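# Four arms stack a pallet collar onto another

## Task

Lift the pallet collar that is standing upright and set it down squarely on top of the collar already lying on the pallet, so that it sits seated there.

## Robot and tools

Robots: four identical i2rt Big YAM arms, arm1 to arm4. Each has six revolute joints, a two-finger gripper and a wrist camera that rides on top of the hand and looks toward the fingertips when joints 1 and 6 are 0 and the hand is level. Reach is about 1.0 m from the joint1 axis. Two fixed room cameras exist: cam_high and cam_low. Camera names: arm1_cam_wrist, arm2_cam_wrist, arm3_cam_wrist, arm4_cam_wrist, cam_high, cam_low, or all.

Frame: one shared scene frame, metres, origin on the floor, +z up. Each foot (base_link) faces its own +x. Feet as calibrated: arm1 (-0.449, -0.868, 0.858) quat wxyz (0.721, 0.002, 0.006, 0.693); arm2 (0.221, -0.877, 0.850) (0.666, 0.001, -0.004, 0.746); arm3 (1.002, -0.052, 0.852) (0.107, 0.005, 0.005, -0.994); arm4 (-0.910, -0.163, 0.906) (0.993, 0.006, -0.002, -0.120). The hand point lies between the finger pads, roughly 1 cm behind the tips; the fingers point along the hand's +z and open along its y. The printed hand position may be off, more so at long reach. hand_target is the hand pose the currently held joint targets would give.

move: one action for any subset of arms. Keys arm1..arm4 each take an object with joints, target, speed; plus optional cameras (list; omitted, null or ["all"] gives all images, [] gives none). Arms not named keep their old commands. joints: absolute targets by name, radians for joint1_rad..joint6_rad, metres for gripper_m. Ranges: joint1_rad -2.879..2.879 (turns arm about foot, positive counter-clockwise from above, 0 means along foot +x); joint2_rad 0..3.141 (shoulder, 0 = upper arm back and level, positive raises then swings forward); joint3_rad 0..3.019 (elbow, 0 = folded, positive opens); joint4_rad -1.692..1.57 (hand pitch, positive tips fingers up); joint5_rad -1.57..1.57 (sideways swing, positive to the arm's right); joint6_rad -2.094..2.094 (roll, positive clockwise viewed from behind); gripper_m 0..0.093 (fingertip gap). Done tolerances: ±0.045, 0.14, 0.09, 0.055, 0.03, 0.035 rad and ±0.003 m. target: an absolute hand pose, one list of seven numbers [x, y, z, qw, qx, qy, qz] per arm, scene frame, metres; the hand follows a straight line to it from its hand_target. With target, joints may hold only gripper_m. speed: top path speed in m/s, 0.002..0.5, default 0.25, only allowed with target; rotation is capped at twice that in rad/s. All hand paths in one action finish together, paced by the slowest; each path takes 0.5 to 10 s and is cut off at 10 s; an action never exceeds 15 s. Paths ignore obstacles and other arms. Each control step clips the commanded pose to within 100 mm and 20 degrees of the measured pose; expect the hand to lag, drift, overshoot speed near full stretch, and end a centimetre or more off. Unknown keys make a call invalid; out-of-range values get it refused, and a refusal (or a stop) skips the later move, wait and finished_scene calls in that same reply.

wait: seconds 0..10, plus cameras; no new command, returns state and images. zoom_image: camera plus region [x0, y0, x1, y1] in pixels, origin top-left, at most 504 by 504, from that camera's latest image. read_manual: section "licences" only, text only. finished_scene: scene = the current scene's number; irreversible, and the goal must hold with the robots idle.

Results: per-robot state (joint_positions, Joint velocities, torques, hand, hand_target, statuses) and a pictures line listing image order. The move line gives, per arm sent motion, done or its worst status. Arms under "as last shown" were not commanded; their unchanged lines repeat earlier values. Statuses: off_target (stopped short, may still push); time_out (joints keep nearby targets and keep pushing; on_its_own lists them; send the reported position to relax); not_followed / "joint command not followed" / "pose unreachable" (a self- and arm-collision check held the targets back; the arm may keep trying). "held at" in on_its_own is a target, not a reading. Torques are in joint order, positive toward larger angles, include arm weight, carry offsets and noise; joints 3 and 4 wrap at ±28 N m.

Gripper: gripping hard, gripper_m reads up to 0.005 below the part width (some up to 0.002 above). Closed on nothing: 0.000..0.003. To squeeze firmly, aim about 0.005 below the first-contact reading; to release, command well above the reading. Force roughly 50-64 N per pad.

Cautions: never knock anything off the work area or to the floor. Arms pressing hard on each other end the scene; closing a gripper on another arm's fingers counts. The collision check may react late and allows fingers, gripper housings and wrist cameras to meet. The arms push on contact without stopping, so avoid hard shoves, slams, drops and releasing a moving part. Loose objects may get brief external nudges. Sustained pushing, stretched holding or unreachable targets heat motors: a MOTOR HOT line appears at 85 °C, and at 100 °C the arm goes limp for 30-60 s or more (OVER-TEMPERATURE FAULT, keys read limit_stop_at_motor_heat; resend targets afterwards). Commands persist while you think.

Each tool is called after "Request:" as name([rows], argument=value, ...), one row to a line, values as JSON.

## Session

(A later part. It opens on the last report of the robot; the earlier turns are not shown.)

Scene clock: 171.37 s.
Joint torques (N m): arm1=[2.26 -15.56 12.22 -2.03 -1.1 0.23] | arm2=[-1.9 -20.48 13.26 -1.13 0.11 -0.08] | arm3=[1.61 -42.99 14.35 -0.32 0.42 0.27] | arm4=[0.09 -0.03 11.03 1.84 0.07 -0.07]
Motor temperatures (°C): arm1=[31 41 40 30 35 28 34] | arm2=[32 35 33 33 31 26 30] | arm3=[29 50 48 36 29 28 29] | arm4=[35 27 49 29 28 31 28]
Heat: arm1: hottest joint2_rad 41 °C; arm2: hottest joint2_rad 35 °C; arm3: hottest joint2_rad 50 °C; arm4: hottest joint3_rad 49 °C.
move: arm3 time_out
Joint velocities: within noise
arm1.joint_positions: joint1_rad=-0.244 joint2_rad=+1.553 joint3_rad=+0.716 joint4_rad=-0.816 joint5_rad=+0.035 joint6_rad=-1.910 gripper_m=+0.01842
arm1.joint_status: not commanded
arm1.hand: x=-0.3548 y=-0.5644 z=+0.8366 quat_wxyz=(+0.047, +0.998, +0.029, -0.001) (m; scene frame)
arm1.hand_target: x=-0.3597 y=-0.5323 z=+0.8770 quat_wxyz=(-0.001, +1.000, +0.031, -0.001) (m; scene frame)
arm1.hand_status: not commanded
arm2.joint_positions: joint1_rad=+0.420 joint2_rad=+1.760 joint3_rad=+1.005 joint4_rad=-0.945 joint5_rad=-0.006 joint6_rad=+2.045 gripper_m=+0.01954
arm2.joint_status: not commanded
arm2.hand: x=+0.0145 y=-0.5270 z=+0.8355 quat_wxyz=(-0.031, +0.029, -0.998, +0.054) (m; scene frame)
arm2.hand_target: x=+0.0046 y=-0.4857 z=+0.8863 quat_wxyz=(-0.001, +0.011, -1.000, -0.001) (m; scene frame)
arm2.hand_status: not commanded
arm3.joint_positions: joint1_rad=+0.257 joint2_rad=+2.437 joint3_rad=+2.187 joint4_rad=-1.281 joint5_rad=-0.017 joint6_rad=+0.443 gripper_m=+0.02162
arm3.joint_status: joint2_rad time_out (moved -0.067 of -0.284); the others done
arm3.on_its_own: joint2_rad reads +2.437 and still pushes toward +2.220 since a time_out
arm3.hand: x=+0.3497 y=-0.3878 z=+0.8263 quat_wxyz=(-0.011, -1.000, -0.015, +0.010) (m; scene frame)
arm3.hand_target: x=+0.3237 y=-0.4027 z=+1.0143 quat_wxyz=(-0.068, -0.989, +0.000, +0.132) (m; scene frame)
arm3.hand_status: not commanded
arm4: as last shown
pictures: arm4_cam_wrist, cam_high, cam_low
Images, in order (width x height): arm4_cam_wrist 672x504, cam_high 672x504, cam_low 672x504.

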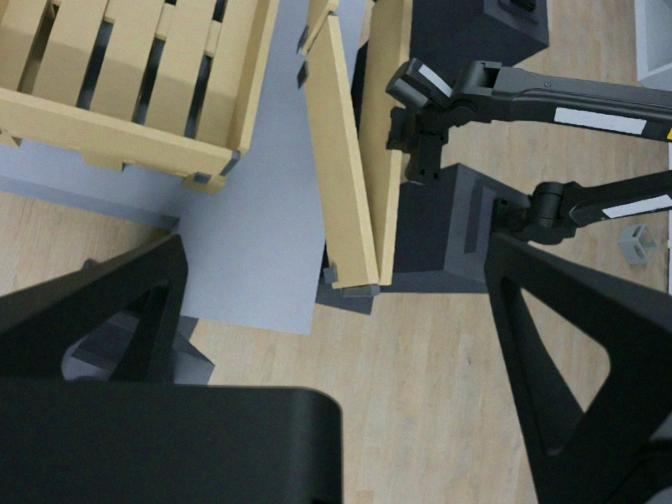

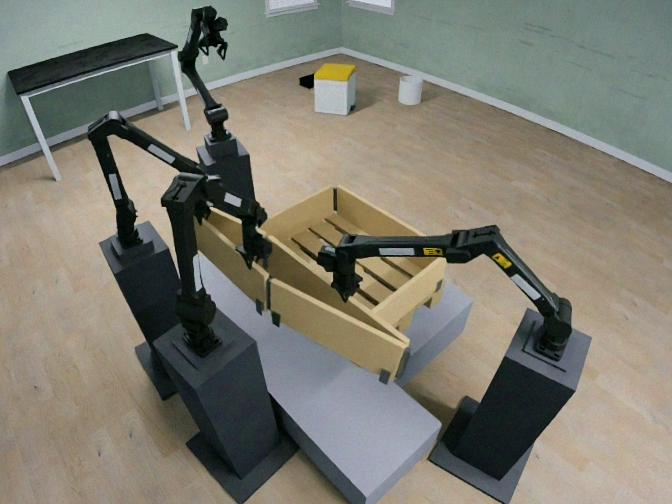

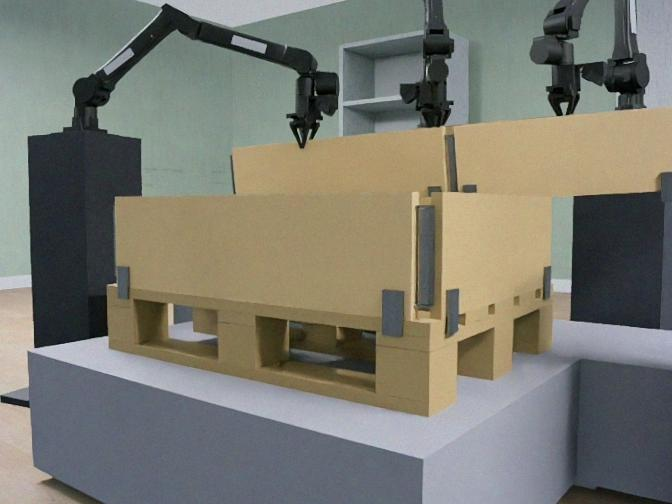

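Request:
move(arm4={"target":[-0.05,-0.40,0.98,0,-0.05,1,0],"speed":0.4,"joints":{"gripper_m":0.065}})

Scene clock: 192.67 s.
Joint torques (N m): arm1=[2.32 -15.5 12.22 -2.04 -1.09 0.22] | arm2=[-1.9 -20.42 13.26 -1.13 0.11 -0.08] | arm3=[1.49 -43.05 14.35 -0.32 0.42 0.27] | arm4=[0.67 -26.11 10.89 0.96 0.06 -0.12]
Motor temperatures (°C): arm1=[31 40 42 30 36 28 34] | arm2=[32 36 34 32 31 26 31] | arm3=[29 50 50 35 29 28 29] | arm4=[35 28 50 29 28 31 28]
Heat: arm1: hottest joint3_rad 42 °C; arm2: hottest joint2_rad 36 °C; arm3: hottest joint2_rad 50 °C; arm4: hottest joint3_rad 50 °C.
move: arm4 not_followed
Joint velocities: within noise
arm1, arm3: as last shown
arm2.joint_positions: joint1_rad=+0.420 joint2_rad=+1.760 joint3_rad=+1.005 joint4_rad=-0.945 joint5_rad=-0.006 joint6_rad=+2.045 gripper_m=+0.01954
arm2.joint_status: not commanded
arm2.hand: x=+0.0145 y=-0.5270 z=+0.8355 quat_wxyz=(-0.031, +0.029, -0.998, +0.054) (m; scene frame)
arm2.hand_target: x=+0.0046 y=-0.4857 z=+0.8863 quat_wxyz=(-0.001, +0.011, -1.000, -0.001) (m; scene frame)
arm2.hand_status: not commanded
arm3.on_its_own: joint2_rad reads +2.437 and still pushes toward +2.220 since a time_out
arm4.joint_positions: joint1_rad=-0.009 joint2_rad=+2.386 joint3_rad=+2.345 joint4_rad=-1.314 joint5_rad=+0.033 joint6_rad=-0.410 gripper_m=+0.06507
arm4.joint_status: all done
arm4.on_its_own: joint1_rad is held at -0.008, not at its first target +0.170; joint2_rad is held at +2.366, not at its first target +0.617; joint3_rad is held at +2.350, not at its first target +1.401; joint4_rad is held at -1.309, not at its first target -1.494; joint5_rad is held at +0.024, not at its first target +0.177; joint6_rad is held at -0.416, not at its first target -0.496
arm4.hand: x=-0.1578 y=-0.3618 z=+0.9934 quat_wxyz=(-0.100, +0.078, -0.991, +0.044) (m; scene frame)
arm4.hand_target: x=-0.1548 y=-0.3625 z=+1.0110 quat_wxyz=(-0.114, +0.079, -0.989, +0.050) (m; scene frame)
arm4.hand_status: not_followed (0.115 m and 13.0 deg from the pose sent, 0.807 m and 50.3 deg at the start; pose on its path clipped on 27 of 92 steps)
pictures: arm1_cam_wrist, arm2_cam_wrist, arm3_cam_wrist, arm4_cam_wrist, cam_high, cam_low
pose unreachable (arm4 arm): on one or more control steps of this call this arm could not follow its commanded pose, so it was not sent that pose on those steps. On the call's last step it was still not sent that pose. It may still have moved: this result reports where it is.
cause: moving toward the commanded pose would bring a part of the arm too close to another arm (this arm's fingers and the arm2 arm's wrist (the part past joint 4), at the place that arm is still heading or pushing toward).
Images, in order (width x height): arm1_cam_wrist 672x504, arm2_cam_wrist 672x504, arm3_cam_wrist 672x504, arm4_cam_wrist 672x504, cam_high 672x504, cam_low 672x504.

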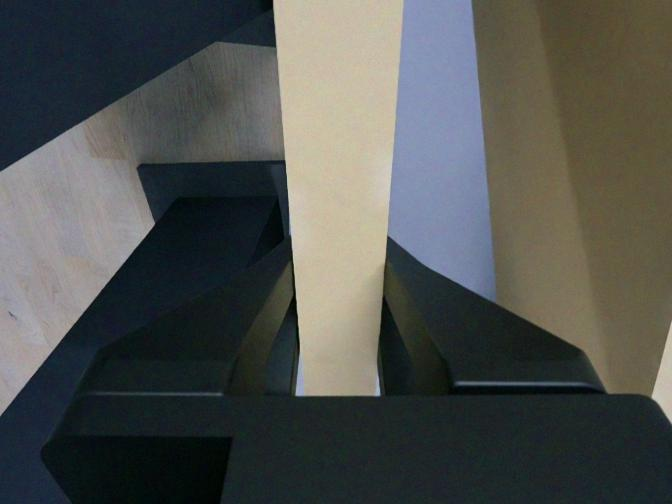

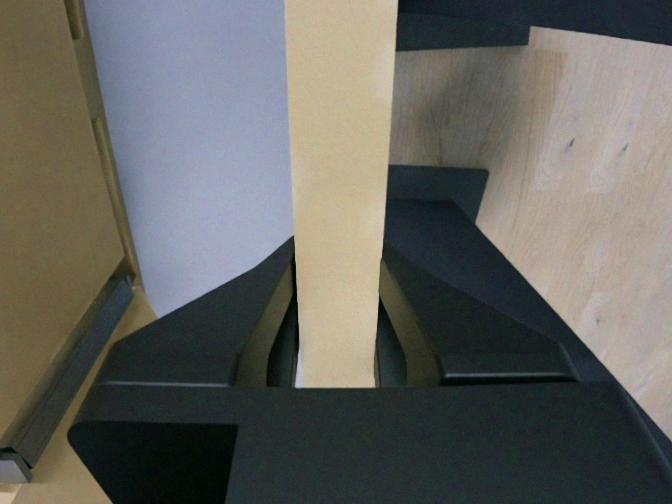

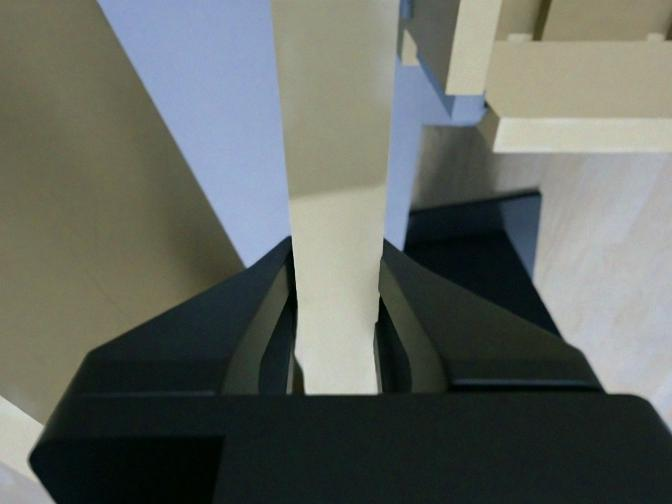

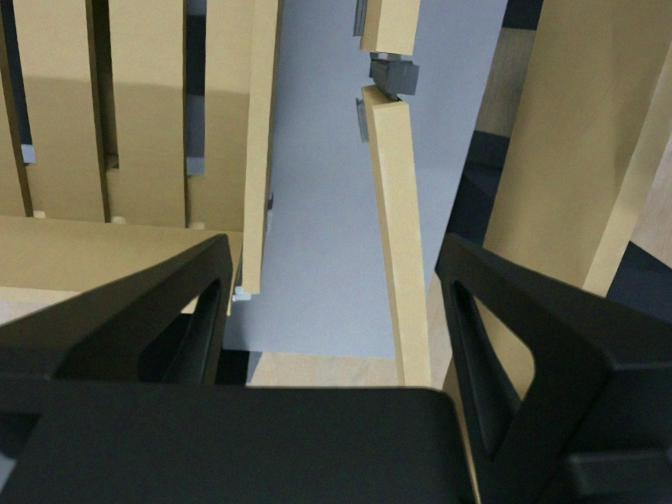

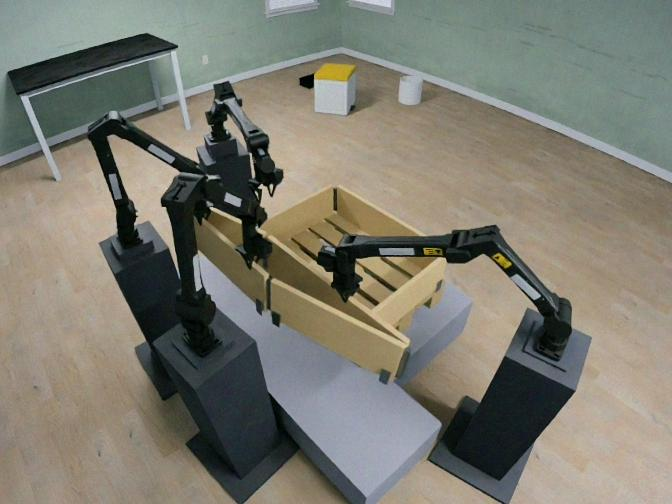

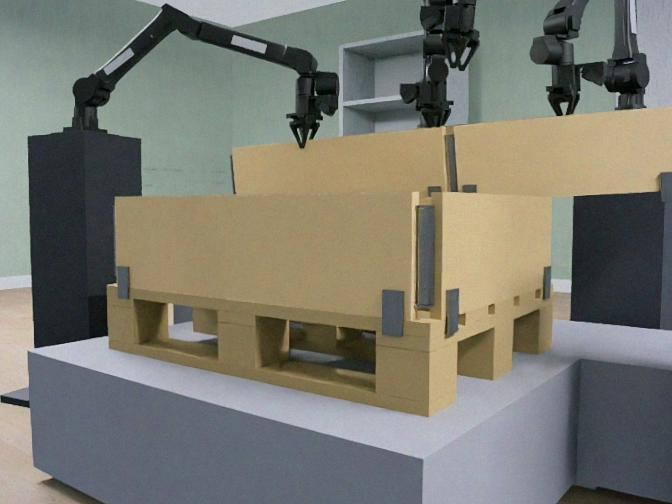

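Request:
move(arm3={"joints":{"joint1_rad":0.11,"joint2_rad":2.24,"joint3_rad":2.32,"joint4_rad":-1.335,"joint6_rad":0.31}}, cameras=["cam_high","cam_low","arm4_cam_wrist"])

Request:
move(arm3={"joints":{"joint1_rad":-0.04,"joint2_rad":2.28,"joint3_rad":2.40,"joint4_rad":-1.37,"joint6_rad":0.16}})

Scene clock: 206.90 s.
Joint torques (N m): arm1=[2.26 -15.5 11.97 -2.04 -1.14 0.29] | arm2=[-1.73 -19.78 12.79 -0.72 -0.12 -0.07] | arm3=[-0.03 -41.17 17.52 -0.94 0.89 0.02] | arm4=[0.62 -25.99 10.86 0.98 0.06 -0.13]
Motor temperatures (°C): arm1=[31 40 43 30 36 27 34] | arm2=[32 36 35 32 30 26 31] | arm3=[29 51 52 35 29 28 30] | arm4=[35 30 50 29 28 31 28]
Heat: arm1: hottest joint3_rad 43 °C; arm2: hottest joint2_rad 36 °C; arm3: hottest joint3_rad 52 °C; arm4: hottest joint3_rad 50 °C.
move: arm3 time_out
Joint velocities: within noise
arm1.joint_positions: joint1_rad=-0.243 joint2_rad=+1.553 joint3_rad=+0.719 joint4_rad=-0.816 joint5_rad=+0.037 joint6_rad=-1.916 gripper_m=+0.01842
arm1.joint_status: not commanded
arm1.hand: x=-0.3543 y=-0.5630 z=+0.8374 quat_wxyz=(+0.046, +0.998, +0.033, +0.000) (m; scene frame)
arm1.hand_target: x=-0.3597 y=-0.5325 z=+0.8769 quat_wxyz=(-0.001, +1.000, +0.031, -0.001) (m; scene frame)
arm1.hand_status: not commanded
arm2.joint_positions: joint1_rad=+0.418 joint2_rad=+1.752 joint3_rad=+1.012 joint4_rad=-0.954 joint5_rad=+0.000 joint6_rad=+2.043 gripper_m=+0.01954
arm2.joint_status: not commanded
arm2.hand: x=+0.0150 y=-0.5240 z=+0.8404 quat_wxyz=(-0.032, +0.029, -0.998, +0.051) (m; scene frame)
arm2.hand_target: x=+0.0045 y=-0.4854 z=+0.8863 quat_wxyz=(-0.001, +0.011, -1.000, -0.002) (m; scene frame)
arm2.hand_status: not commanded
arm3.joint_positions: joint1_rad=+0.126 joint2_rad=+2.437 joint3_rad=+2.187 joint4_rad=-1.299 joint5_rad=-0.031 joint6_rad=+0.303 gripper_m=+0.02160
arm3.joint_status: joint2_rad time_out (moved +0.000 of -0.197); joint3_rad time_out (moved +0.000 of +0.133); the others done
arm3.on_its_own: joint2_rad reads +2.437 and still pushes toward +2.240 since a time_out; joint3_rad reads +2.187 and still pushes toward +2.299 since a time_out
arm3.hand: x=+0.3165 y=-0.3004 z=+0.8269 quat_wxyz=(-0.013, -1.000, -0.019, +0.001) (m; scene frame)
arm3.hand_target: x=+0.2781 y=-0.2979 z=+1.0155 quat_wxyz=(-0.044, -0.990, -0.008, +0.134) (m; scene frame)
arm3.hand_status: not commanded
arm4: as last shown
arm4.on_its_own: joint1_rad is held at -0.008, not at its first target +0.170; joint2_rad is held at +2.366, not at its first target +0.617; joint3_rad is held at +2.350, not at its first target +1.401; joint4_rad is held at -1.309, not at its first target -1.494; joint5_rad is held at +0.024, not at its first target +0.177; joint6_rad is held at -0.416, not at its first target -0.496
pictures: arm4_cam_wrist, cam_high, cam_low
Images, in order (width x height): arm4_cam_wrist 672x504, cam_high 672x504, cam_low 672x504.

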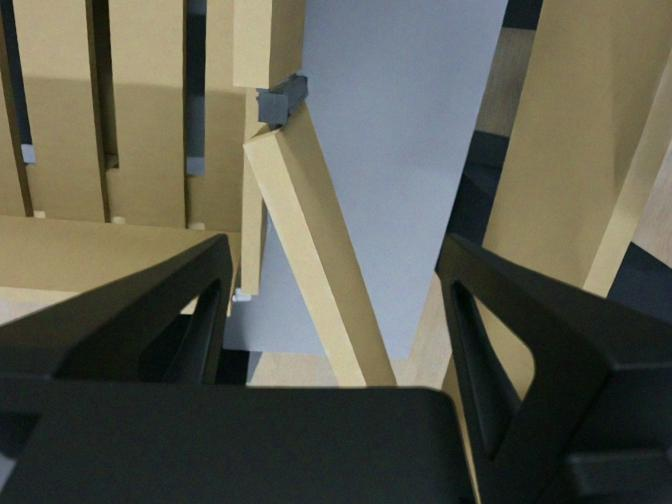

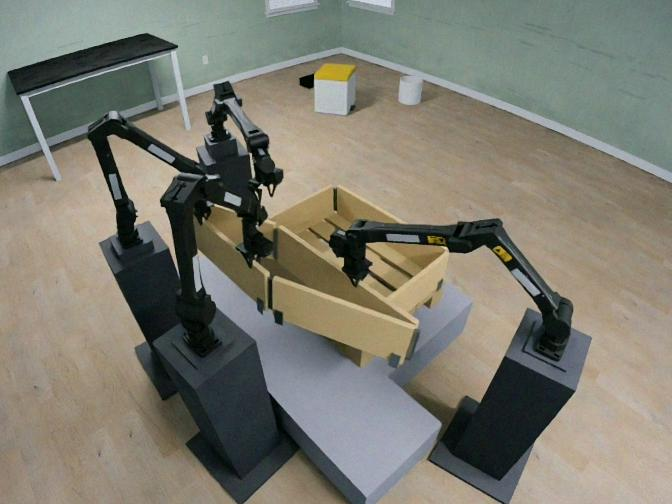

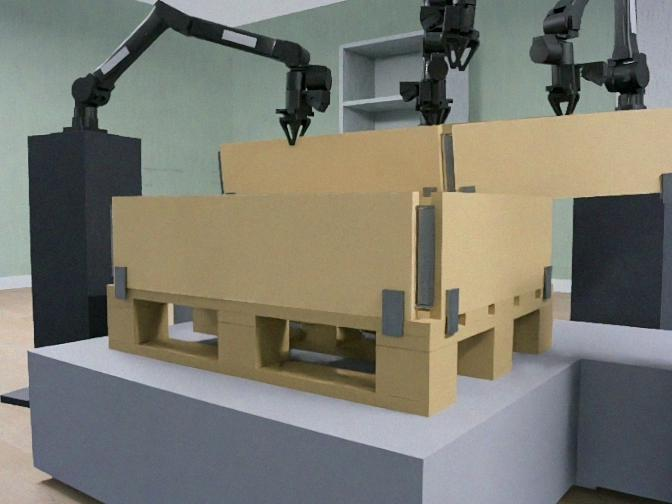

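not run: a stop came earlier in this reply.

Request:
move(arm1={"target":[-0.36,-0.5325,0.925,0,0.9995,0.028,0],"speed":0.08}, arm2={"target":[0.0045,-0.485,0.935,0,0.011,-1,0],"speed":0.08}, arm3={"joints":{"joint2_rad":2.15,"joint3_rad":2.28}})

Scene clock: 212.47 s.
Joint torques (N m): arm1=[2.14 -14.92 14.84 -2.74 -1.15 0.32] | arm2=[-1.85 -20.01 14.6 -1.28 -0.16 -0.08] | arm3=[-0.03 -43.52 16.14 -0.12 0.72 0.07] | arm4=[0.5 -26.11 10.81 0.98 0.05 -0.12]
Motor temperatures (°C): arm1=[31 41 44 30 36 27 34] | arm2=[32 37 36 32 30 26 31] | arm3=[29 53 53 35 29 27 30] | arm4=[35 31 50 29 28 31 28]
Heat: arm1: hottest joint3_rad 44 °C; arm2: hottest joint2_rad 37 °C; arm3: hottest joint2_rad 53 °C; arm4: hottest joint3_rad 50 °C.
move: arm1 off_target; arm2 off_target; arm3 time_out
Joint velocities: within noise
arm1.joint_positions: joint1_rad=-0.243 joint2_rad=+1.463 joint3_rad=+0.748 joint4_rad=-0.941 joint5_rad=+0.037 joint6_rad=-1.916 gripper_m=+0.01842
arm1.joint_status: not commanded
arm1.hand: x=-0.3550 y=-0.5665 z=+0.8739 quat_wxyz=(+0.049, +0.998, +0.033, -0.001) (m; scene frame)
arm1.hand_target: x=-0.3597 y=-0.5349 z=+0.9219 quat_wxyz=(-0.002, +1.000, +0.029, -0.001) (m; scene frame)
arm1.hand_status: off_target (0.062 m and 5.6 deg from the pose sent, 0.093 m and 5.3 deg at the start)
arm2.joint_positions: joint1_rad=+0.418 joint2_rad=+1.683 joint3_rad=+1.047 joint4_rad=-1.068 joint5_rad=-0.009 joint6_rad=+2.043 gripper_m=+0.01954
arm2.joint_status: not commanded
arm2.hand: x=+0.0145 y=-0.5268 z=+0.8801 quat_wxyz=(-0.030, +0.029, -0.998, +0.057) (m; scene frame)
arm2.hand_target: x=+0.0057 y=-0.4898 z=+0.9349 quat_wxyz=(+0.003, +0.011, -1.000, +0.002) (m; scene frame)
arm2.hand_status: off_target (0.070 m and 7.6 deg from the pose sent, 0.103 m and 7.2 deg at the start)
arm3.joint_positions: joint1_rad=+0.126 joint2_rad=+2.377 joint3_rad=+2.187 joint4_rad=-1.324 joint5_rad=-0.025 joint6_rad=+0.297 gripper_m=+0.02157
arm3.joint_status: joint2_rad time_out (moved -0.060 of -0.287); joint3_rad time_out (moved +0.000 of +0.093)
arm3.on_its_own: joint2_rad reads +2.377 and still pushes toward +2.150 since a time_out; joint3_rad reads +2.187 and still pushes toward +2.280 since a time_out
arm3.hand: x=+0.3143 y=-0.3004 z=+0.8693 quat_wxyz=(-0.016, -0.999, -0.022, +0.019) (m; scene frame)
arm3.hand_target: x=+0.2877 y=-0.2949 z=+1.0728 quat_wxyz=(-0.054, -0.985, -0.008, +0.167) (m; scene frame)
arm3.hand_status: not commanded
arm4: as last shown
arm4.on_its_own: joint1_rad is held at -0.008, not at its first target +0.170; joint2_rad is held at +2.366, not at its first target +0.617; joint3_rad is held at +2.350, not at its first target +1.401; joint4_rad is held at -1.309, not at its first target -1.494; joint5_rad is held at +0.024, not at its first target +0.177; joint6_rad is held at -0.416, not at its first target -0.496
pictures: arm1_cam_wrist, arm2_cam_wrist, arm3_cam_wrist, arm4_cam_wrist, cam_high, cam_low
Images, in order (width x height): arm1_cam_wrist 672x504, arm2_cam_wrist 672x504, arm3_cam_wrist 672x504, arm4_cam_wrist 672x504, cam_high 672x504, cam_low 672x504.

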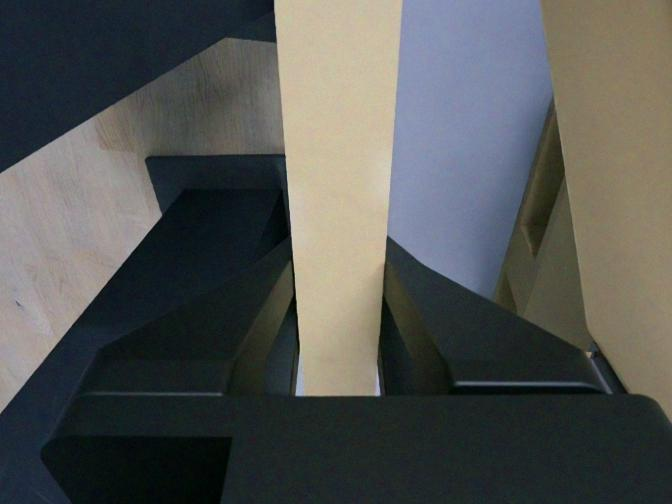

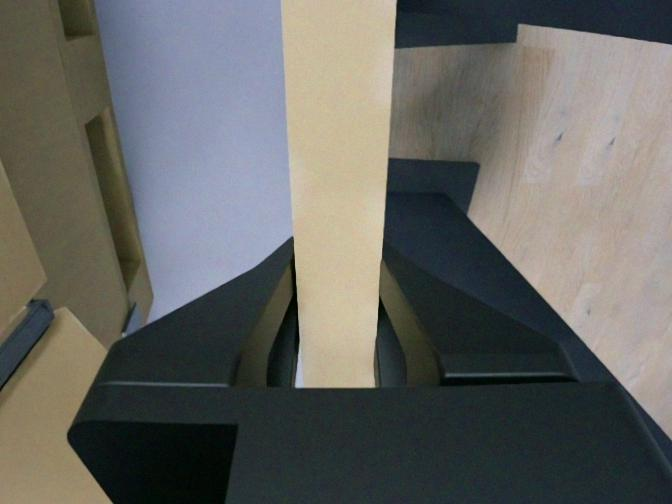

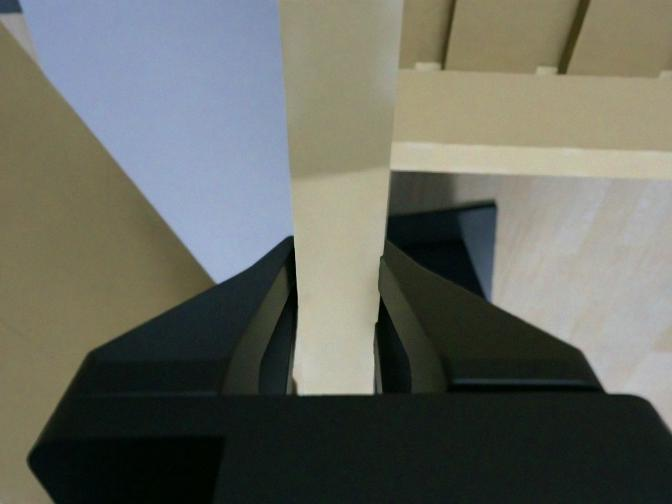

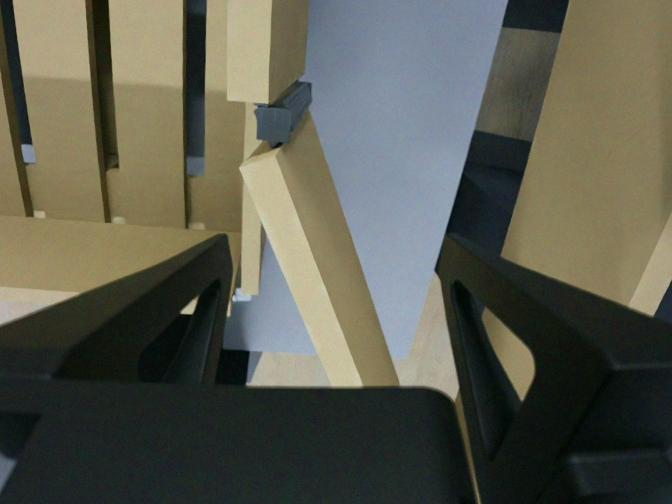

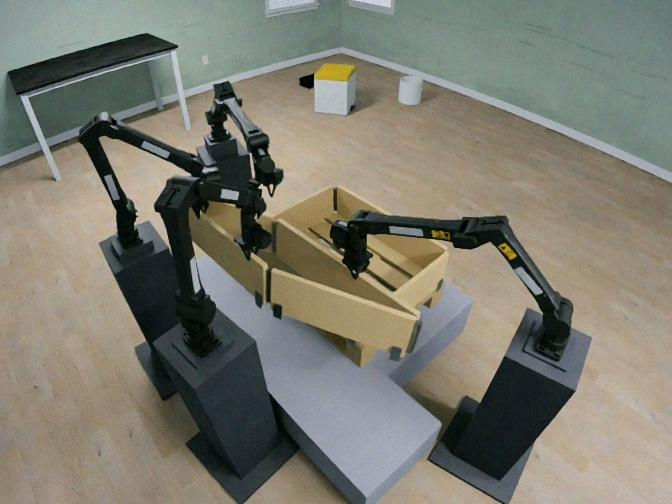

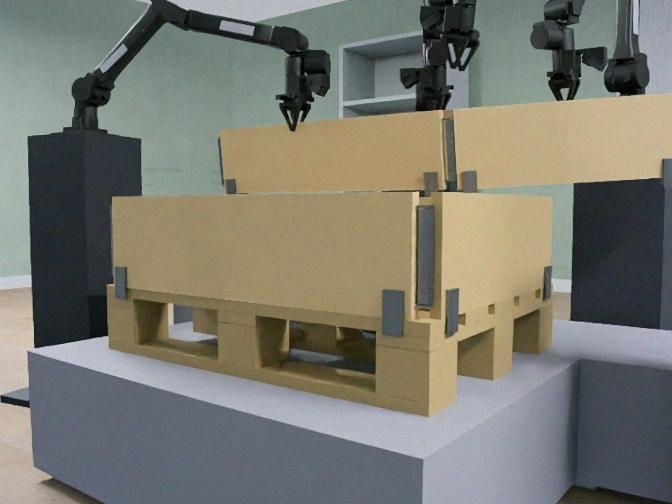

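Request:
move(arm3={"joints":{"joint1_rad":0.05,"joint2_rad":2.17,"joint3_rad":2.36,"joint4_rad":-1.36,"joint6_rad":0.22}}, cameras=[])

Request:
wait(seconds=0.2, cameras=["cam_high","cam_low","arm4_cam_wrist"])

Scene clock: 218.77 s.
Joint torques (N m): arm1=[2.14 -14.92 14.74 -2.37 -1.19 0.47] | arm2=[-1.67 -20.13 13.55 -1.24 -0.17 0.09] | arm3=[-2.08 -41.88 17.83 -0.66 0.93 -0.11] | arm4=[0.62 -26.17 10.84 1.01 0.06 -0.13]
Motor temperatures (°C): arm1=[31 41 46 30 37 27 34] | arm2=[32 37 37 32 30 26 31] | arm3=[29 55 54 35 29 27 30] | arm4=[35 32 50 29 28 31 28]
Heat: arm1: hottest joint3_rad 46 °C; arm2: hottest joint2_rad 37 °C; arm3: hottest joint2_rad 55 °C; arm4: hottest joint3_rad 50 °C.
move: arm3 time_out
Joint velocities: within noise
arm1.joint_positions: joint1_rad=-0.243 joint2_rad=+1.463 joint3_rad=+0.748 joint4_rad=-0.950 joint5_rad=+0.037 joint6_rad=-1.930 gripper_m=+0.01842
arm1.joint_status: not commanded
arm1.hand: x=-0.3557 y=-0.5683 z=+0.8744 quat_wxyz=(+0.053, +0.998, +0.040, -0.003) (m; scene frame)
arm1.hand_target: x=-0.3600 y=-0.5349 z=+0.9218 quat_wxyz=(-0.001, +1.000, +0.029, -0.001) (m; scene frame)
arm1.hand_status: not commanded
arm2.joint_positions: joint1_rad=+0.415 joint2_rad=+1.683 joint3_rad=+1.061 joint4_rad=-1.068 joint5_rad=-0.001 joint6_rad=+2.025 gripper_m=+0.01954
arm2.joint_status: not commanded
arm2.hand: x=+0.0134 y=-0.5202 z=+0.8839 quat_wxyz=(-0.030, +0.037, -0.998, +0.049) (m; scene frame)
arm2.hand_target: x=+0.0067 y=-0.4890 z=+0.9349 quat_wxyz=(+0.000, +0.011, -1.000, +0.000) (m; scene frame)
arm2.hand_status: not commanded
arm3.joint_positions: joint1_rad=+0.091 joint2_rad=+2.377 joint3_rad=+2.197 joint4_rad=-1.328 joint5_rad=-0.033 joint6_rad=+0.225 gripper_m=+0.02157
arm3.joint_status: joint2_rad time_out (moved +0.000 of -0.207); joint3_rad time_out (moved +0.010 of +0.173); the others done
arm3.on_its_own: joint2_rad reads +2.377 and still pushes toward +2.170 since a time_out; joint3_rad reads +2.197 and still pushes toward +2.309 since a time_out
arm3.hand: x=+0.3045 y=-0.2783 z=+0.8735 quat_wxyz=(-0.019, -0.999, -0.041, +0.022) (m; scene frame)
arm3.hand_target: x=+0.2722 y=-0.2528 z=+1.0705 quat_wxyz=(-0.041, -0.985, -0.023, +0.165) (m; scene frame)
arm3.hand_status: not commanded
arm4: as last shown
arm4.on_its_own: joint1_rad is held at -0.008, not at its first target +0.170; joint2_rad is held at +2.366, not at its first target +0.617; joint3_rad is held at +2.350, not at its first target +1.401; joint4_rad is held at -1.309, not at its first target -1.494; joint5_rad is held at +0.024, not at its first target +0.177; joint6_rad is held at -0.416, not at its first target -0.496
pictures: none
No camera images: "cameras" was empty.

not run: a stop came earlier in this reply.

Request:
move(arm3={"joints":{"joint1_rad":0.0,"joint2_rad":2.19,"joint3_rad":2.44,"joint4_rad":-1.40,"joint6_rad":0.17}}, cameras=["cam_high","cam_low","arm4_cam_wrist"])

Scene clock: 223.37 s.
Joint torques (N m): arm1=[1.9 -15.03 13.67 -2.06 -1.16 0.48] | arm2=[-1.2 -18.43 12.97 -0.8 -0.25 0.13] | arm3=[-0.21 -40.88 18 -0.28 0.74 0.02] | arm4=[0.5 -26.05 10.85 0.95 0.06 -0.13]
Motor temperatures (°C): arm1=[31 42 46 30 37 28 34] | arm2=[32 37 37 32 30 26 31] | arm3=[29 58 56 35 29 27 30] | arm4=[35 33 50 29 28 31 28]
Heat: arm1: hottest joint3_rad 46 °C; arm2: hottest joint2_rad 37 °C; arm3: hottest joint2_rad 58 °C; arm4: hottest joint3_rad 50 °C.
move: arm3 time_out
Joint velocities: within noise
arm1.joint_positions: joint1_rad=-0.240 joint2_rad=+1.463 joint3_rad=+0.761 joint4_rad=-0.958 joint5_rad=+0.037 joint6_rad=-1.931 gripper_m=+0.01843
arm1.joint_status: not commanded
arm1.hand: x=-0.3552 y=-0.5637 z=+0.8781 quat_wxyz=(+0.050, +0.998, +0.042, -0.002) (m; scene frame)
arm1.hand_target: x=-0.3599 y=-0.5351 z=+0.9218 quat_wxyz=(-0.001, +1.000, +0.029, -0.001) (m; scene frame)
arm1.hand_status: not commanded
arm2.joint_positions: joint1_rad=+0.409 joint2_rad=+1.664 joint3_rad=+1.069 joint4_rad=-1.079 joint5_rad=+0.002 joint6_rad=+2.020 gripper_m=+0.01954
arm2.joint_status: not commanded
arm2.hand: x=+0.0144 y=-0.5160 z=+0.8942 quat_wxyz=(-0.027, +0.036, -0.998, +0.041) (m; scene frame)
arm2.hand_target: x=+0.0069 y=-0.4890 z=+0.9348 quat_wxyz=(-0.001, +0.011, -1.000, +0.000) (m; scene frame)
arm2.hand_status: not commanded
arm3.joint_positions: joint1_rad=+0.019 joint2_rad=+2.382 joint3_rad=+2.271 joint4_rad=-1.380 joint5_rad=-0.027 joint6_rad=+0.162 gripper_m=+0.02130
arm3.joint_status: joint2_rad time_out (moved +0.006 of -0.187); joint3_rad time_out (moved +0.074 of +0.243); the others done
arm3.on_its_own: joint2_rad reads +2.382 and still pushes toward +2.190 since a time_out; joint3_rad reads +2.271 and still pushes toward +2.384 since a time_out
arm3.hand: x=+0.2809 y=-0.2288 z=+0.8980 quat_wxyz=(-0.016, -0.999, -0.037, +0.032) (m; scene frame)
arm3.hand_target: x=+0.2586 y=-0.2173 z=+1.0867 quat_wxyz=(-0.033, -0.984, -0.024, +0.173) (m; scene frame)
arm3.hand_status: not commanded
arm4: as last shown
arm4.on_its_own: joint1_rad is held at -0.008, not at its first target +0.170; joint2_rad is held at +2.366, not at its first target +0.617; joint3_rad is held at +2.350, not at its first target +1.401; joint4_rad is held at -1.309, not at its first target -1.494; joint5_rad is held at +0.024, not at its first target +0.177; joint6_rad is held at -0.416, not at its first target -0.496
pictures: arm4_cam_wrist, cam_high, cam_low
Images, in order (width x height): arm4_cam_wrist 672x504, cam_high 672x504, cam_low 672x504.

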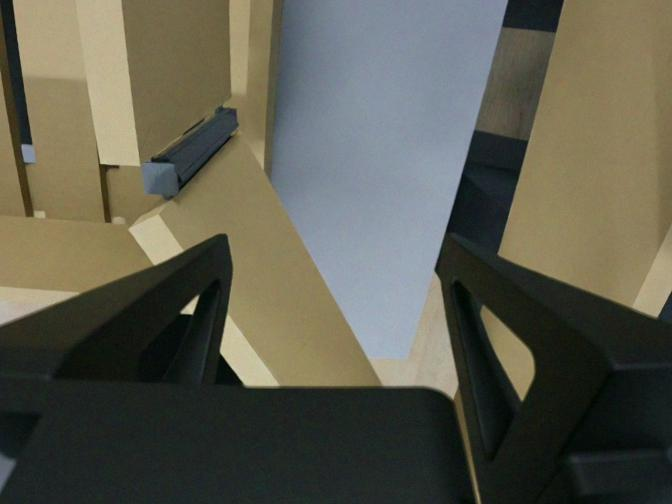

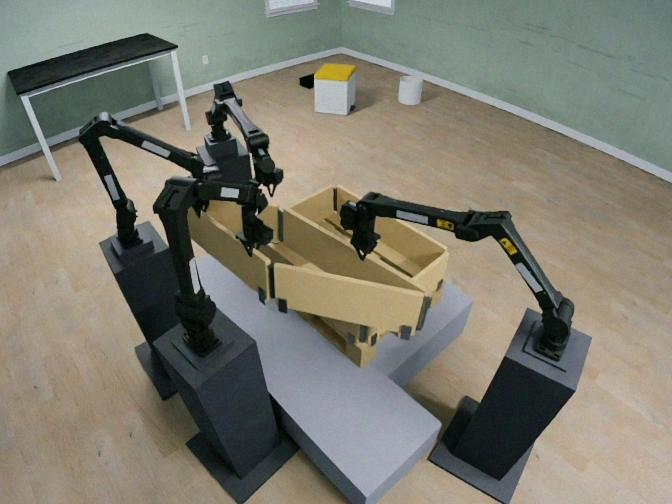

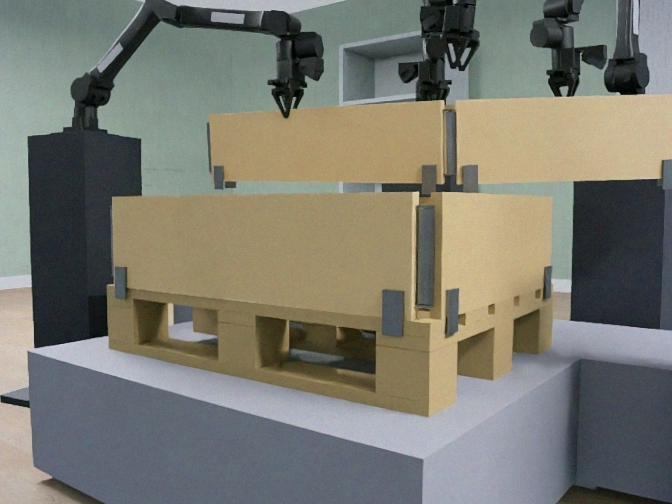

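Request:
move(arm4={"target":[-0.10,-0.262,0.985,0,-0.05,1,0],"speed":0.25}, cameras=["cam_high","cam_low","arm4_cam_wrist"])

Scene clock: 235.10 s.
Joint torques (N m): arm1=[1.9 -14.97 13.67 -2.06 -1.16 0.48] | arm2=[-1.2 -18.43 12.97 -0.8 -0.25 0.13] | arm3=[-0.26 -40.94 17.88 -0.27 0.73 0.01] | arm4=[0.03 -26.4 15.16 0.43 -0.05 0.01]
Motor temperatures (°C): arm1=[31 43 46 30 37 28 34] | arm2=[32 37 39 32 30 26 31] | arm3=[28 68 59 35 29 27 30] | arm4=[35 34 50 29 28 31 28]
Heat: arm1: hottest joint3_rad 46 °C; arm2: hottest joint3_rad 39 °C; arm3: hottest joint2_rad 68 °C; arm4: hottest joint3_rad 50 °C.
move: arm4 off_target
Joint velocities: within noise
arm1, arm2, arm3: as last shown
arm3.on_its_own: joint2_rad reads +2.382 and still pushes toward +2.190 since a time_out; joint3_rad reads +2.271 and still pushes toward +2.384 since a time_out
arm4.joint_positions: joint1_rad=+0.128 joint2_rad=+2.703 joint3_rad=+2.871 joint4_rad=-1.590 joint5_rad=+0.016 joint6_rad=-0.236 gripper_m=+0.06507
arm4.joint_status: not commanded
arm4.hand: x=-0.1091 y=-0.2564 z=+0.9605 quat_wxyz=(-0.075, +0.061, -0.995, +0.015) (m; scene frame)
arm4.hand_target: x=-0.1021 y=-0.2617 z=+0.9848 quat_wxyz=(-0.100, +0.051, -0.993, +0.018) (m; scene frame)
arm4.hand_status: off_target (0.027 m and 8.9 deg from the pose sent, 0.116 m and 13.0 deg at the start; a joint's target at an end of its range on 31 of 51 steps)
pictures: arm4_cam_wrist, cam_high, cam_low
Images, in order (width x height): arm4_cam_wrist 672x504, cam_high 672x504, cam_low 672x504.

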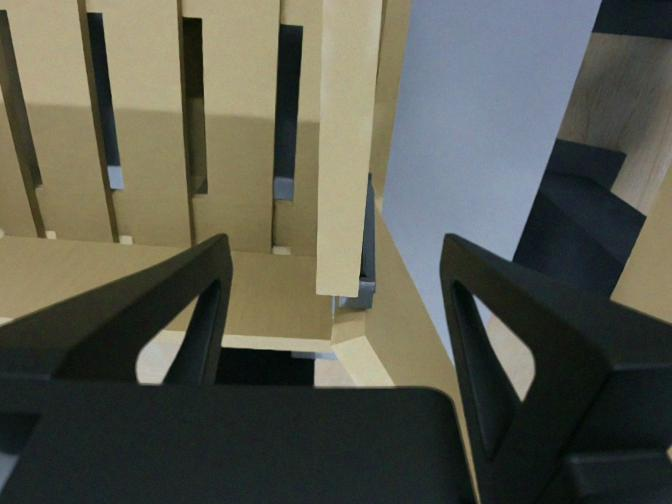

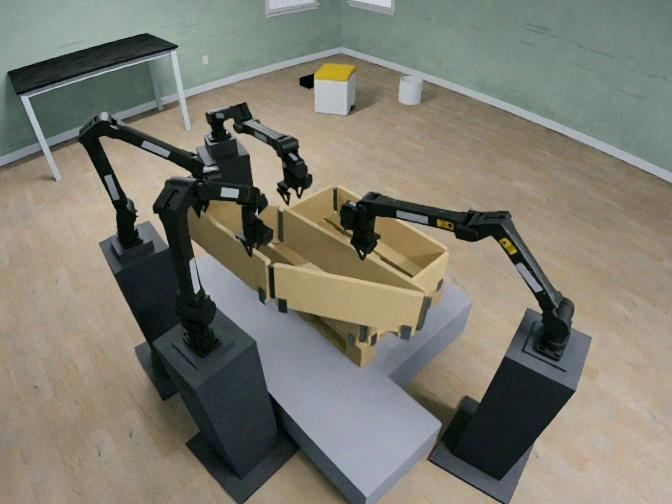

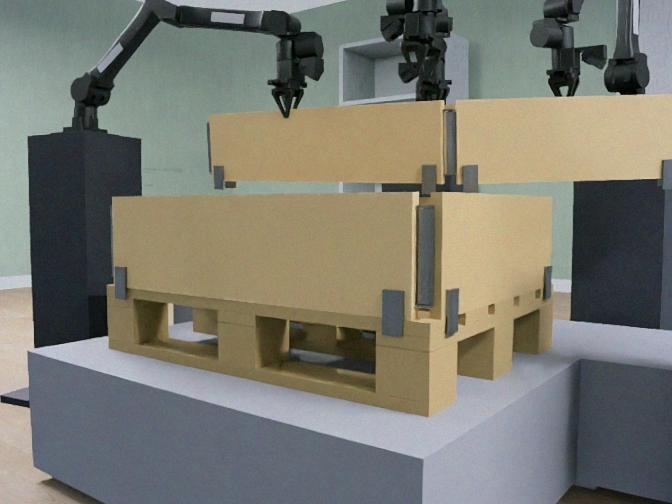

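Request:
move(arm4={"target":[-0.075,-0.262,0.885,-0.08,-0.05,0.995,0],"speed":0.2}, cameras=["arm4_cam_wrist"])

Scene clock: 241.57 s.
Joint torques (N m): arm1=[1.9 -15.03 13.67 -2.04 -1.16 0.48] | arm2=[-1.2 -18.49 12.97 -0.8 -0.25 0.13] | arm3=[-0.21 -40.82 17.85 -0.29 0.74 0.01] | arm4=[0.67 -26.29 15.12 1.4 0.11 0]
Motor temperatures (°C): arm1=[31 43 45 30 37 28 34] | arm2=[32 37 40 32 30 26 31] | arm3=[28 72 61 35 29 27 30] | arm4=[35 34 52 29 28 31 28]
Heat: arm1: hottest joint3_rad 45 °C; arm2: hottest joint3_rad 40 °C; arm3: hottest joint2_rad 72 °C; arm4: hottest joint3_rad 52 °C.
move: arm4 off_target
Joint velocities: within noise
arm1, arm2, arm3: as last shown
arm3.on_its_own: joint2_rad reads +2.382 and still pushes toward +2.190 since a time_out; joint3_rad reads +2.271 and still pushes toward +2.384 since a time_out
arm4.joint_positions: joint1_rad=+0.128 joint2_rad=+2.831 joint3_rad=+2.874 joint4_rad=-1.459 joint5_rad=+0.028 joint6_rad=-0.233 gripper_m=+0.06507
arm4.joint_status: not commanded
arm4.hand: x=-0.0930 y=-0.2591 z=+0.8653 quat_wxyz=(-0.077, +0.059, -0.995, +0.021) (m; scene frame)
arm4.hand_target: x=-0.0777 y=-0.2601 z=+0.8855 quat_wxyz=(-0.110, +0.053, -0.992, +0.027) (m; scene frame)
arm4.hand_status: off_target (0.027 m and 18.2 deg from the pose sent, 0.083 m and 18.0 deg at the start; a joint's target at an end of its range on 45 of 47 steps)
pictures: arm4_cam_wrist
Images, in order (width x height): arm4_cam_wrist 672x504.

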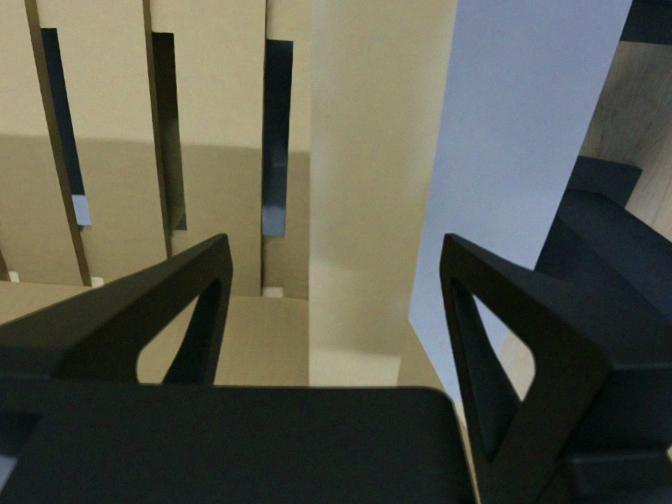

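Request:
move(arm4={"joints":{"gripper_m":0.010}}, cameras=[])

Request:
move(arm4={"joints":{"joint2_rad":2.62}}, cameras=["cam_low","cam_high","arm4_cam_wrist"])

Scene clock: 244.77 s.
Joint torques (N m): arm1=[1.9 -15.09 13.68 -2.1 -1.16 0.47] | arm2=[-1.2 -18.37 12.97 -0.81 -0.26 0.12] | arm3=[-0.44 -40.7 17.87 -0.24 0.65 0.01] | arm4=[0.79 -26.11 15.06 1.26 -0.28 -0.11]
Motor temperatures (°C): arm1=[31 43 45 30 37 28 34] | arm2=[32 37 40 32 30 26 31] | arm3=[28 74 61 35 29 27 30] | arm4=[35 35 52 29 28 31 28]
Heat: arm1: hottest joint3_rad 45 °C; arm2: hottest joint3_rad 40 °C; arm3: hottest joint2_rad 74 °C; arm4: hottest joint3_rad 52 °C.
move: arm4 off_target
Joint velocities: within noise
arm1.joint_positions: joint1_rad=-0.240 joint2_rad=+1.462 joint3_rad=+0.761 joint4_rad=-0.958 joint5_rad=+0.037 joint6_rad=-1.930 gripper_m=+0.01843
arm1.joint_status: not commanded
arm1.hand: x=-0.3551 y=-0.5636 z=+0.8782 quat_wxyz=(+0.050, +0.998, +0.041, -0.002) (m; scene frame)
arm1.hand_target: x=-0.3599 y=-0.5351 z=+0.9217 quat_wxyz=(-0.001, +1.000, +0.029, -0.001) (m; scene frame)
arm1.hand_status: not commanded
arm2.joint_positions: joint1_rad=+0.409 joint2_rad=+1.663 joint3_rad=+1.069 joint4_rad=-1.080 joint5_rad=+0.002 joint6_rad=+2.022 gripper_m=+0.01954
arm2.joint_status: not commanded
arm2.hand: x=+0.0146 y=-0.5163 z=+0.8944 quat_wxyz=(-0.027, +0.035, -0.998, +0.042) (m; scene frame)
arm2.hand_target: x=+0.0070 y=-0.4892 z=+0.9348 quat_wxyz=(-0.001, +0.011, -1.000, +0.000) (m; scene frame)
arm2.hand_status: not commanded
arm3.joint_positions: joint1_rad=+0.019 joint2_rad=+2.382 joint3_rad=+2.271 joint4_rad=-1.380 joint5_rad=-0.025 joint6_rad=+0.162 gripper_m=+0.02128
arm3.joint_status: not commanded
arm3.on_its_own: joint2_rad reads +2.382 and still pushes toward +2.190 since a time_out; joint3_rad reads +2.271 and still pushes toward +2.384 since a time_out
arm3.hand: x=+0.2808 y=-0.2285 z=+0.8980 quat_wxyz=(-0.015, -0.999, -0.037, +0.032) (m; scene frame)
arm3.hand_target: x=+0.2586 y=-0.2174 z=+1.0867 quat_wxyz=(-0.033, -0.984, -0.024, +0.173) (m; scene frame)
arm3.hand_status: not commanded
arm4.joint_positions: joint1_rad=+0.127 joint2_rad=+2.831 joint3_rad=+2.874 joint4_rad=-1.456 joint5_rad=+0.048 joint6_rad=-0.213 gripper_m=+0.01880
arm4.joint_status: gripper_m off_target (ended at +0.01883, target +0.01000)
arm4.hand: x=-0.0928 y=-0.2639 z=+0.8655 quat_wxyz=(-0.077, +0.047, -0.995, +0.030) (m; scene frame)
arm4.hand_target: x=-0.0780 y=-0.2620 z=+0.8855 quat_wxyz=(-0.109, +0.048, -0.992, +0.031) (m; scene frame)
arm4.hand_status: not commanded
pictures: none
No camera images: "cameras" was empty.

Scene clock: 246.87 s.
Joint torques (N m): arm1=[1.9 -13.8 13.79 -2.03 -0.94 0.47] | arm2=[-1.2 -18.43 12.81 -0.75 -0.27 0.12] | arm3=[-0.44 -40.59 17.88 -0.1 0.55 0.01] | arm4=[0.67 -39.65 15.95 1.33 -0.06 -0.11]
Motor temperatures (°C): arm1=[31 43 45 30 37 28 34] | arm2=[32 37 40 32 30 26 31] | arm3=[28 73 62 35 29 27 30] | arm4=[35 36 52 29 28 31 28]
Heat: arm1: hottest joint3_rad 45 °C; arm2: hottest joint3_rad 40 °C; arm3: hottest joint2_rad 73 °C; arm4: hottest joint3_rad 52 °C.
move: arm4 time_out
Joint velocities: within noise
arm1.joint_positions: joint1_rad=-0.240 joint2_rad=+1.448 joint3_rad=+0.761 joint4_rad=-0.958 joint5_rad=+0.029 joint6_rad=-1.930 gripper_m=+0.01843
arm1.joint_status: not commanded
arm1.hand: x=-0.3560 y=-0.5618 z=+0.8822 quat_wxyz=(+0.042, +0.998, +0.041, -0.003) (m; scene frame)
arm1.hand_target: x=-0.3601 y=-0.5351 z=+0.9218 quat_wxyz=(-0.001, +1.000, +0.029, -0.002) (m; scene frame)
arm1.hand_status: not commanded
arm2.joint_positions: joint1_rad=+0.409 joint2_rad=+1.663 joint3_rad=+1.072 joint4_rad=-1.079 joint5_rad=+0.002 joint6_rad=+2.022 gripper_m=+0.01954
arm2.joint_status: not commanded
arm2.hand: x=+0.0139 y=-0.5150 z=+0.8952 quat_wxyz=(-0.026, +0.035, -0.998, +0.040) (m; scene frame)
arm2.hand_target: x=+0.0067 y=-0.4888 z=+0.9349 quat_wxyz=(+0.000, +0.011, -1.000, -0.001) (m; scene frame)
arm2.hand_status: not commanded
arm3.joint_positions: joint1_rad=+0.019 joint2_rad=+2.381 joint3_rad=+2.271 joint4_rad=-1.388 joint5_rad=-0.022 joint6_rad=+0.162 gripper_m=+0.02115
arm3.joint_status: not commanded
arm3.on_its_own: joint2_rad reads +2.381 and still pushes toward +2.190 since a time_out; joint3_rad reads +2.271 and still pushes toward +2.384 since a time_out
arm3.hand: x=+0.2824 y=-0.2276 z=+0.8990 quat_wxyz=(-0.013, -0.999, -0.036, +0.029) (m; scene frame)
arm3.hand_target: x=+0.2592 y=-0.2172 z=+1.0863 quat_wxyz=(-0.032, -0.984, -0.024, +0.171) (m; scene frame)
arm3.hand_status: not commanded
arm4.joint_positions: joint1_rad=+0.127 joint2_rad=+2.796 joint3_rad=+2.863 joint4_rad=-1.459 joint5_rad=+0.039 joint6_rad=-0.211 gripper_m=+0.01880
arm4.joint_status: joint2_rad time_out (moved -0.035 of -0.211)
arm4.on_its_own: joint2_rad reads +2.796 and still pushes toward +2.620 since a time_out
arm4.hand: x=-0.0900 y=-0.2629 z=+0.8891 quat_wxyz=(-0.088, +0.047, -0.995, +0.027) (m; scene frame)
arm4.hand_target: x=-0.0650 y=-0.2651 z=+1.0638 quat_wxyz=(-0.214, +0.044, -0.975, +0.046) (m; scene frame)
arm4.hand_status: not commanded
pictures: arm4_cam_wrist, cam_high, cam_low
Images, in order (width x height): arm4_cam_wrist 672x504, cam_high 672x504, cam_low 672x504.

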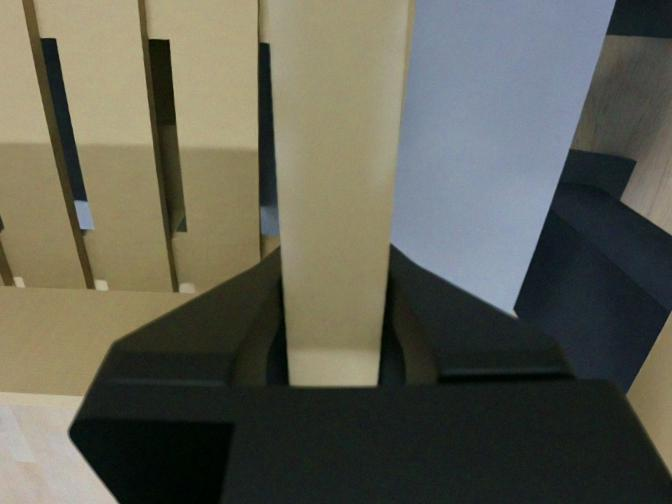

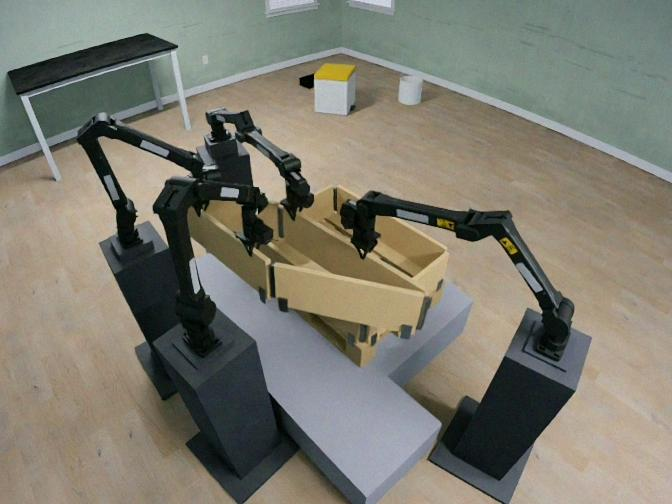

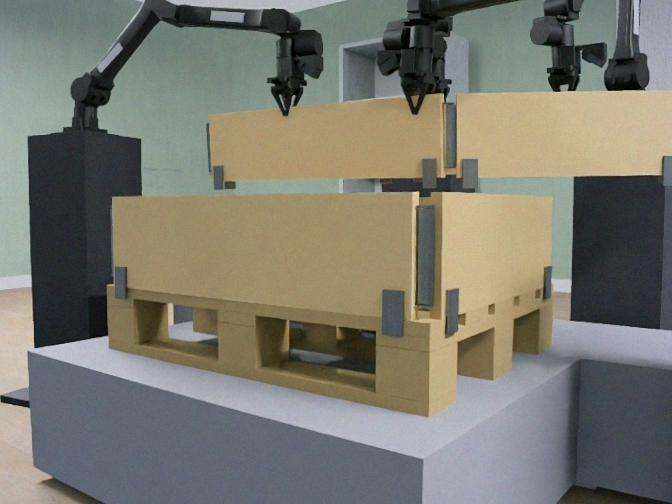

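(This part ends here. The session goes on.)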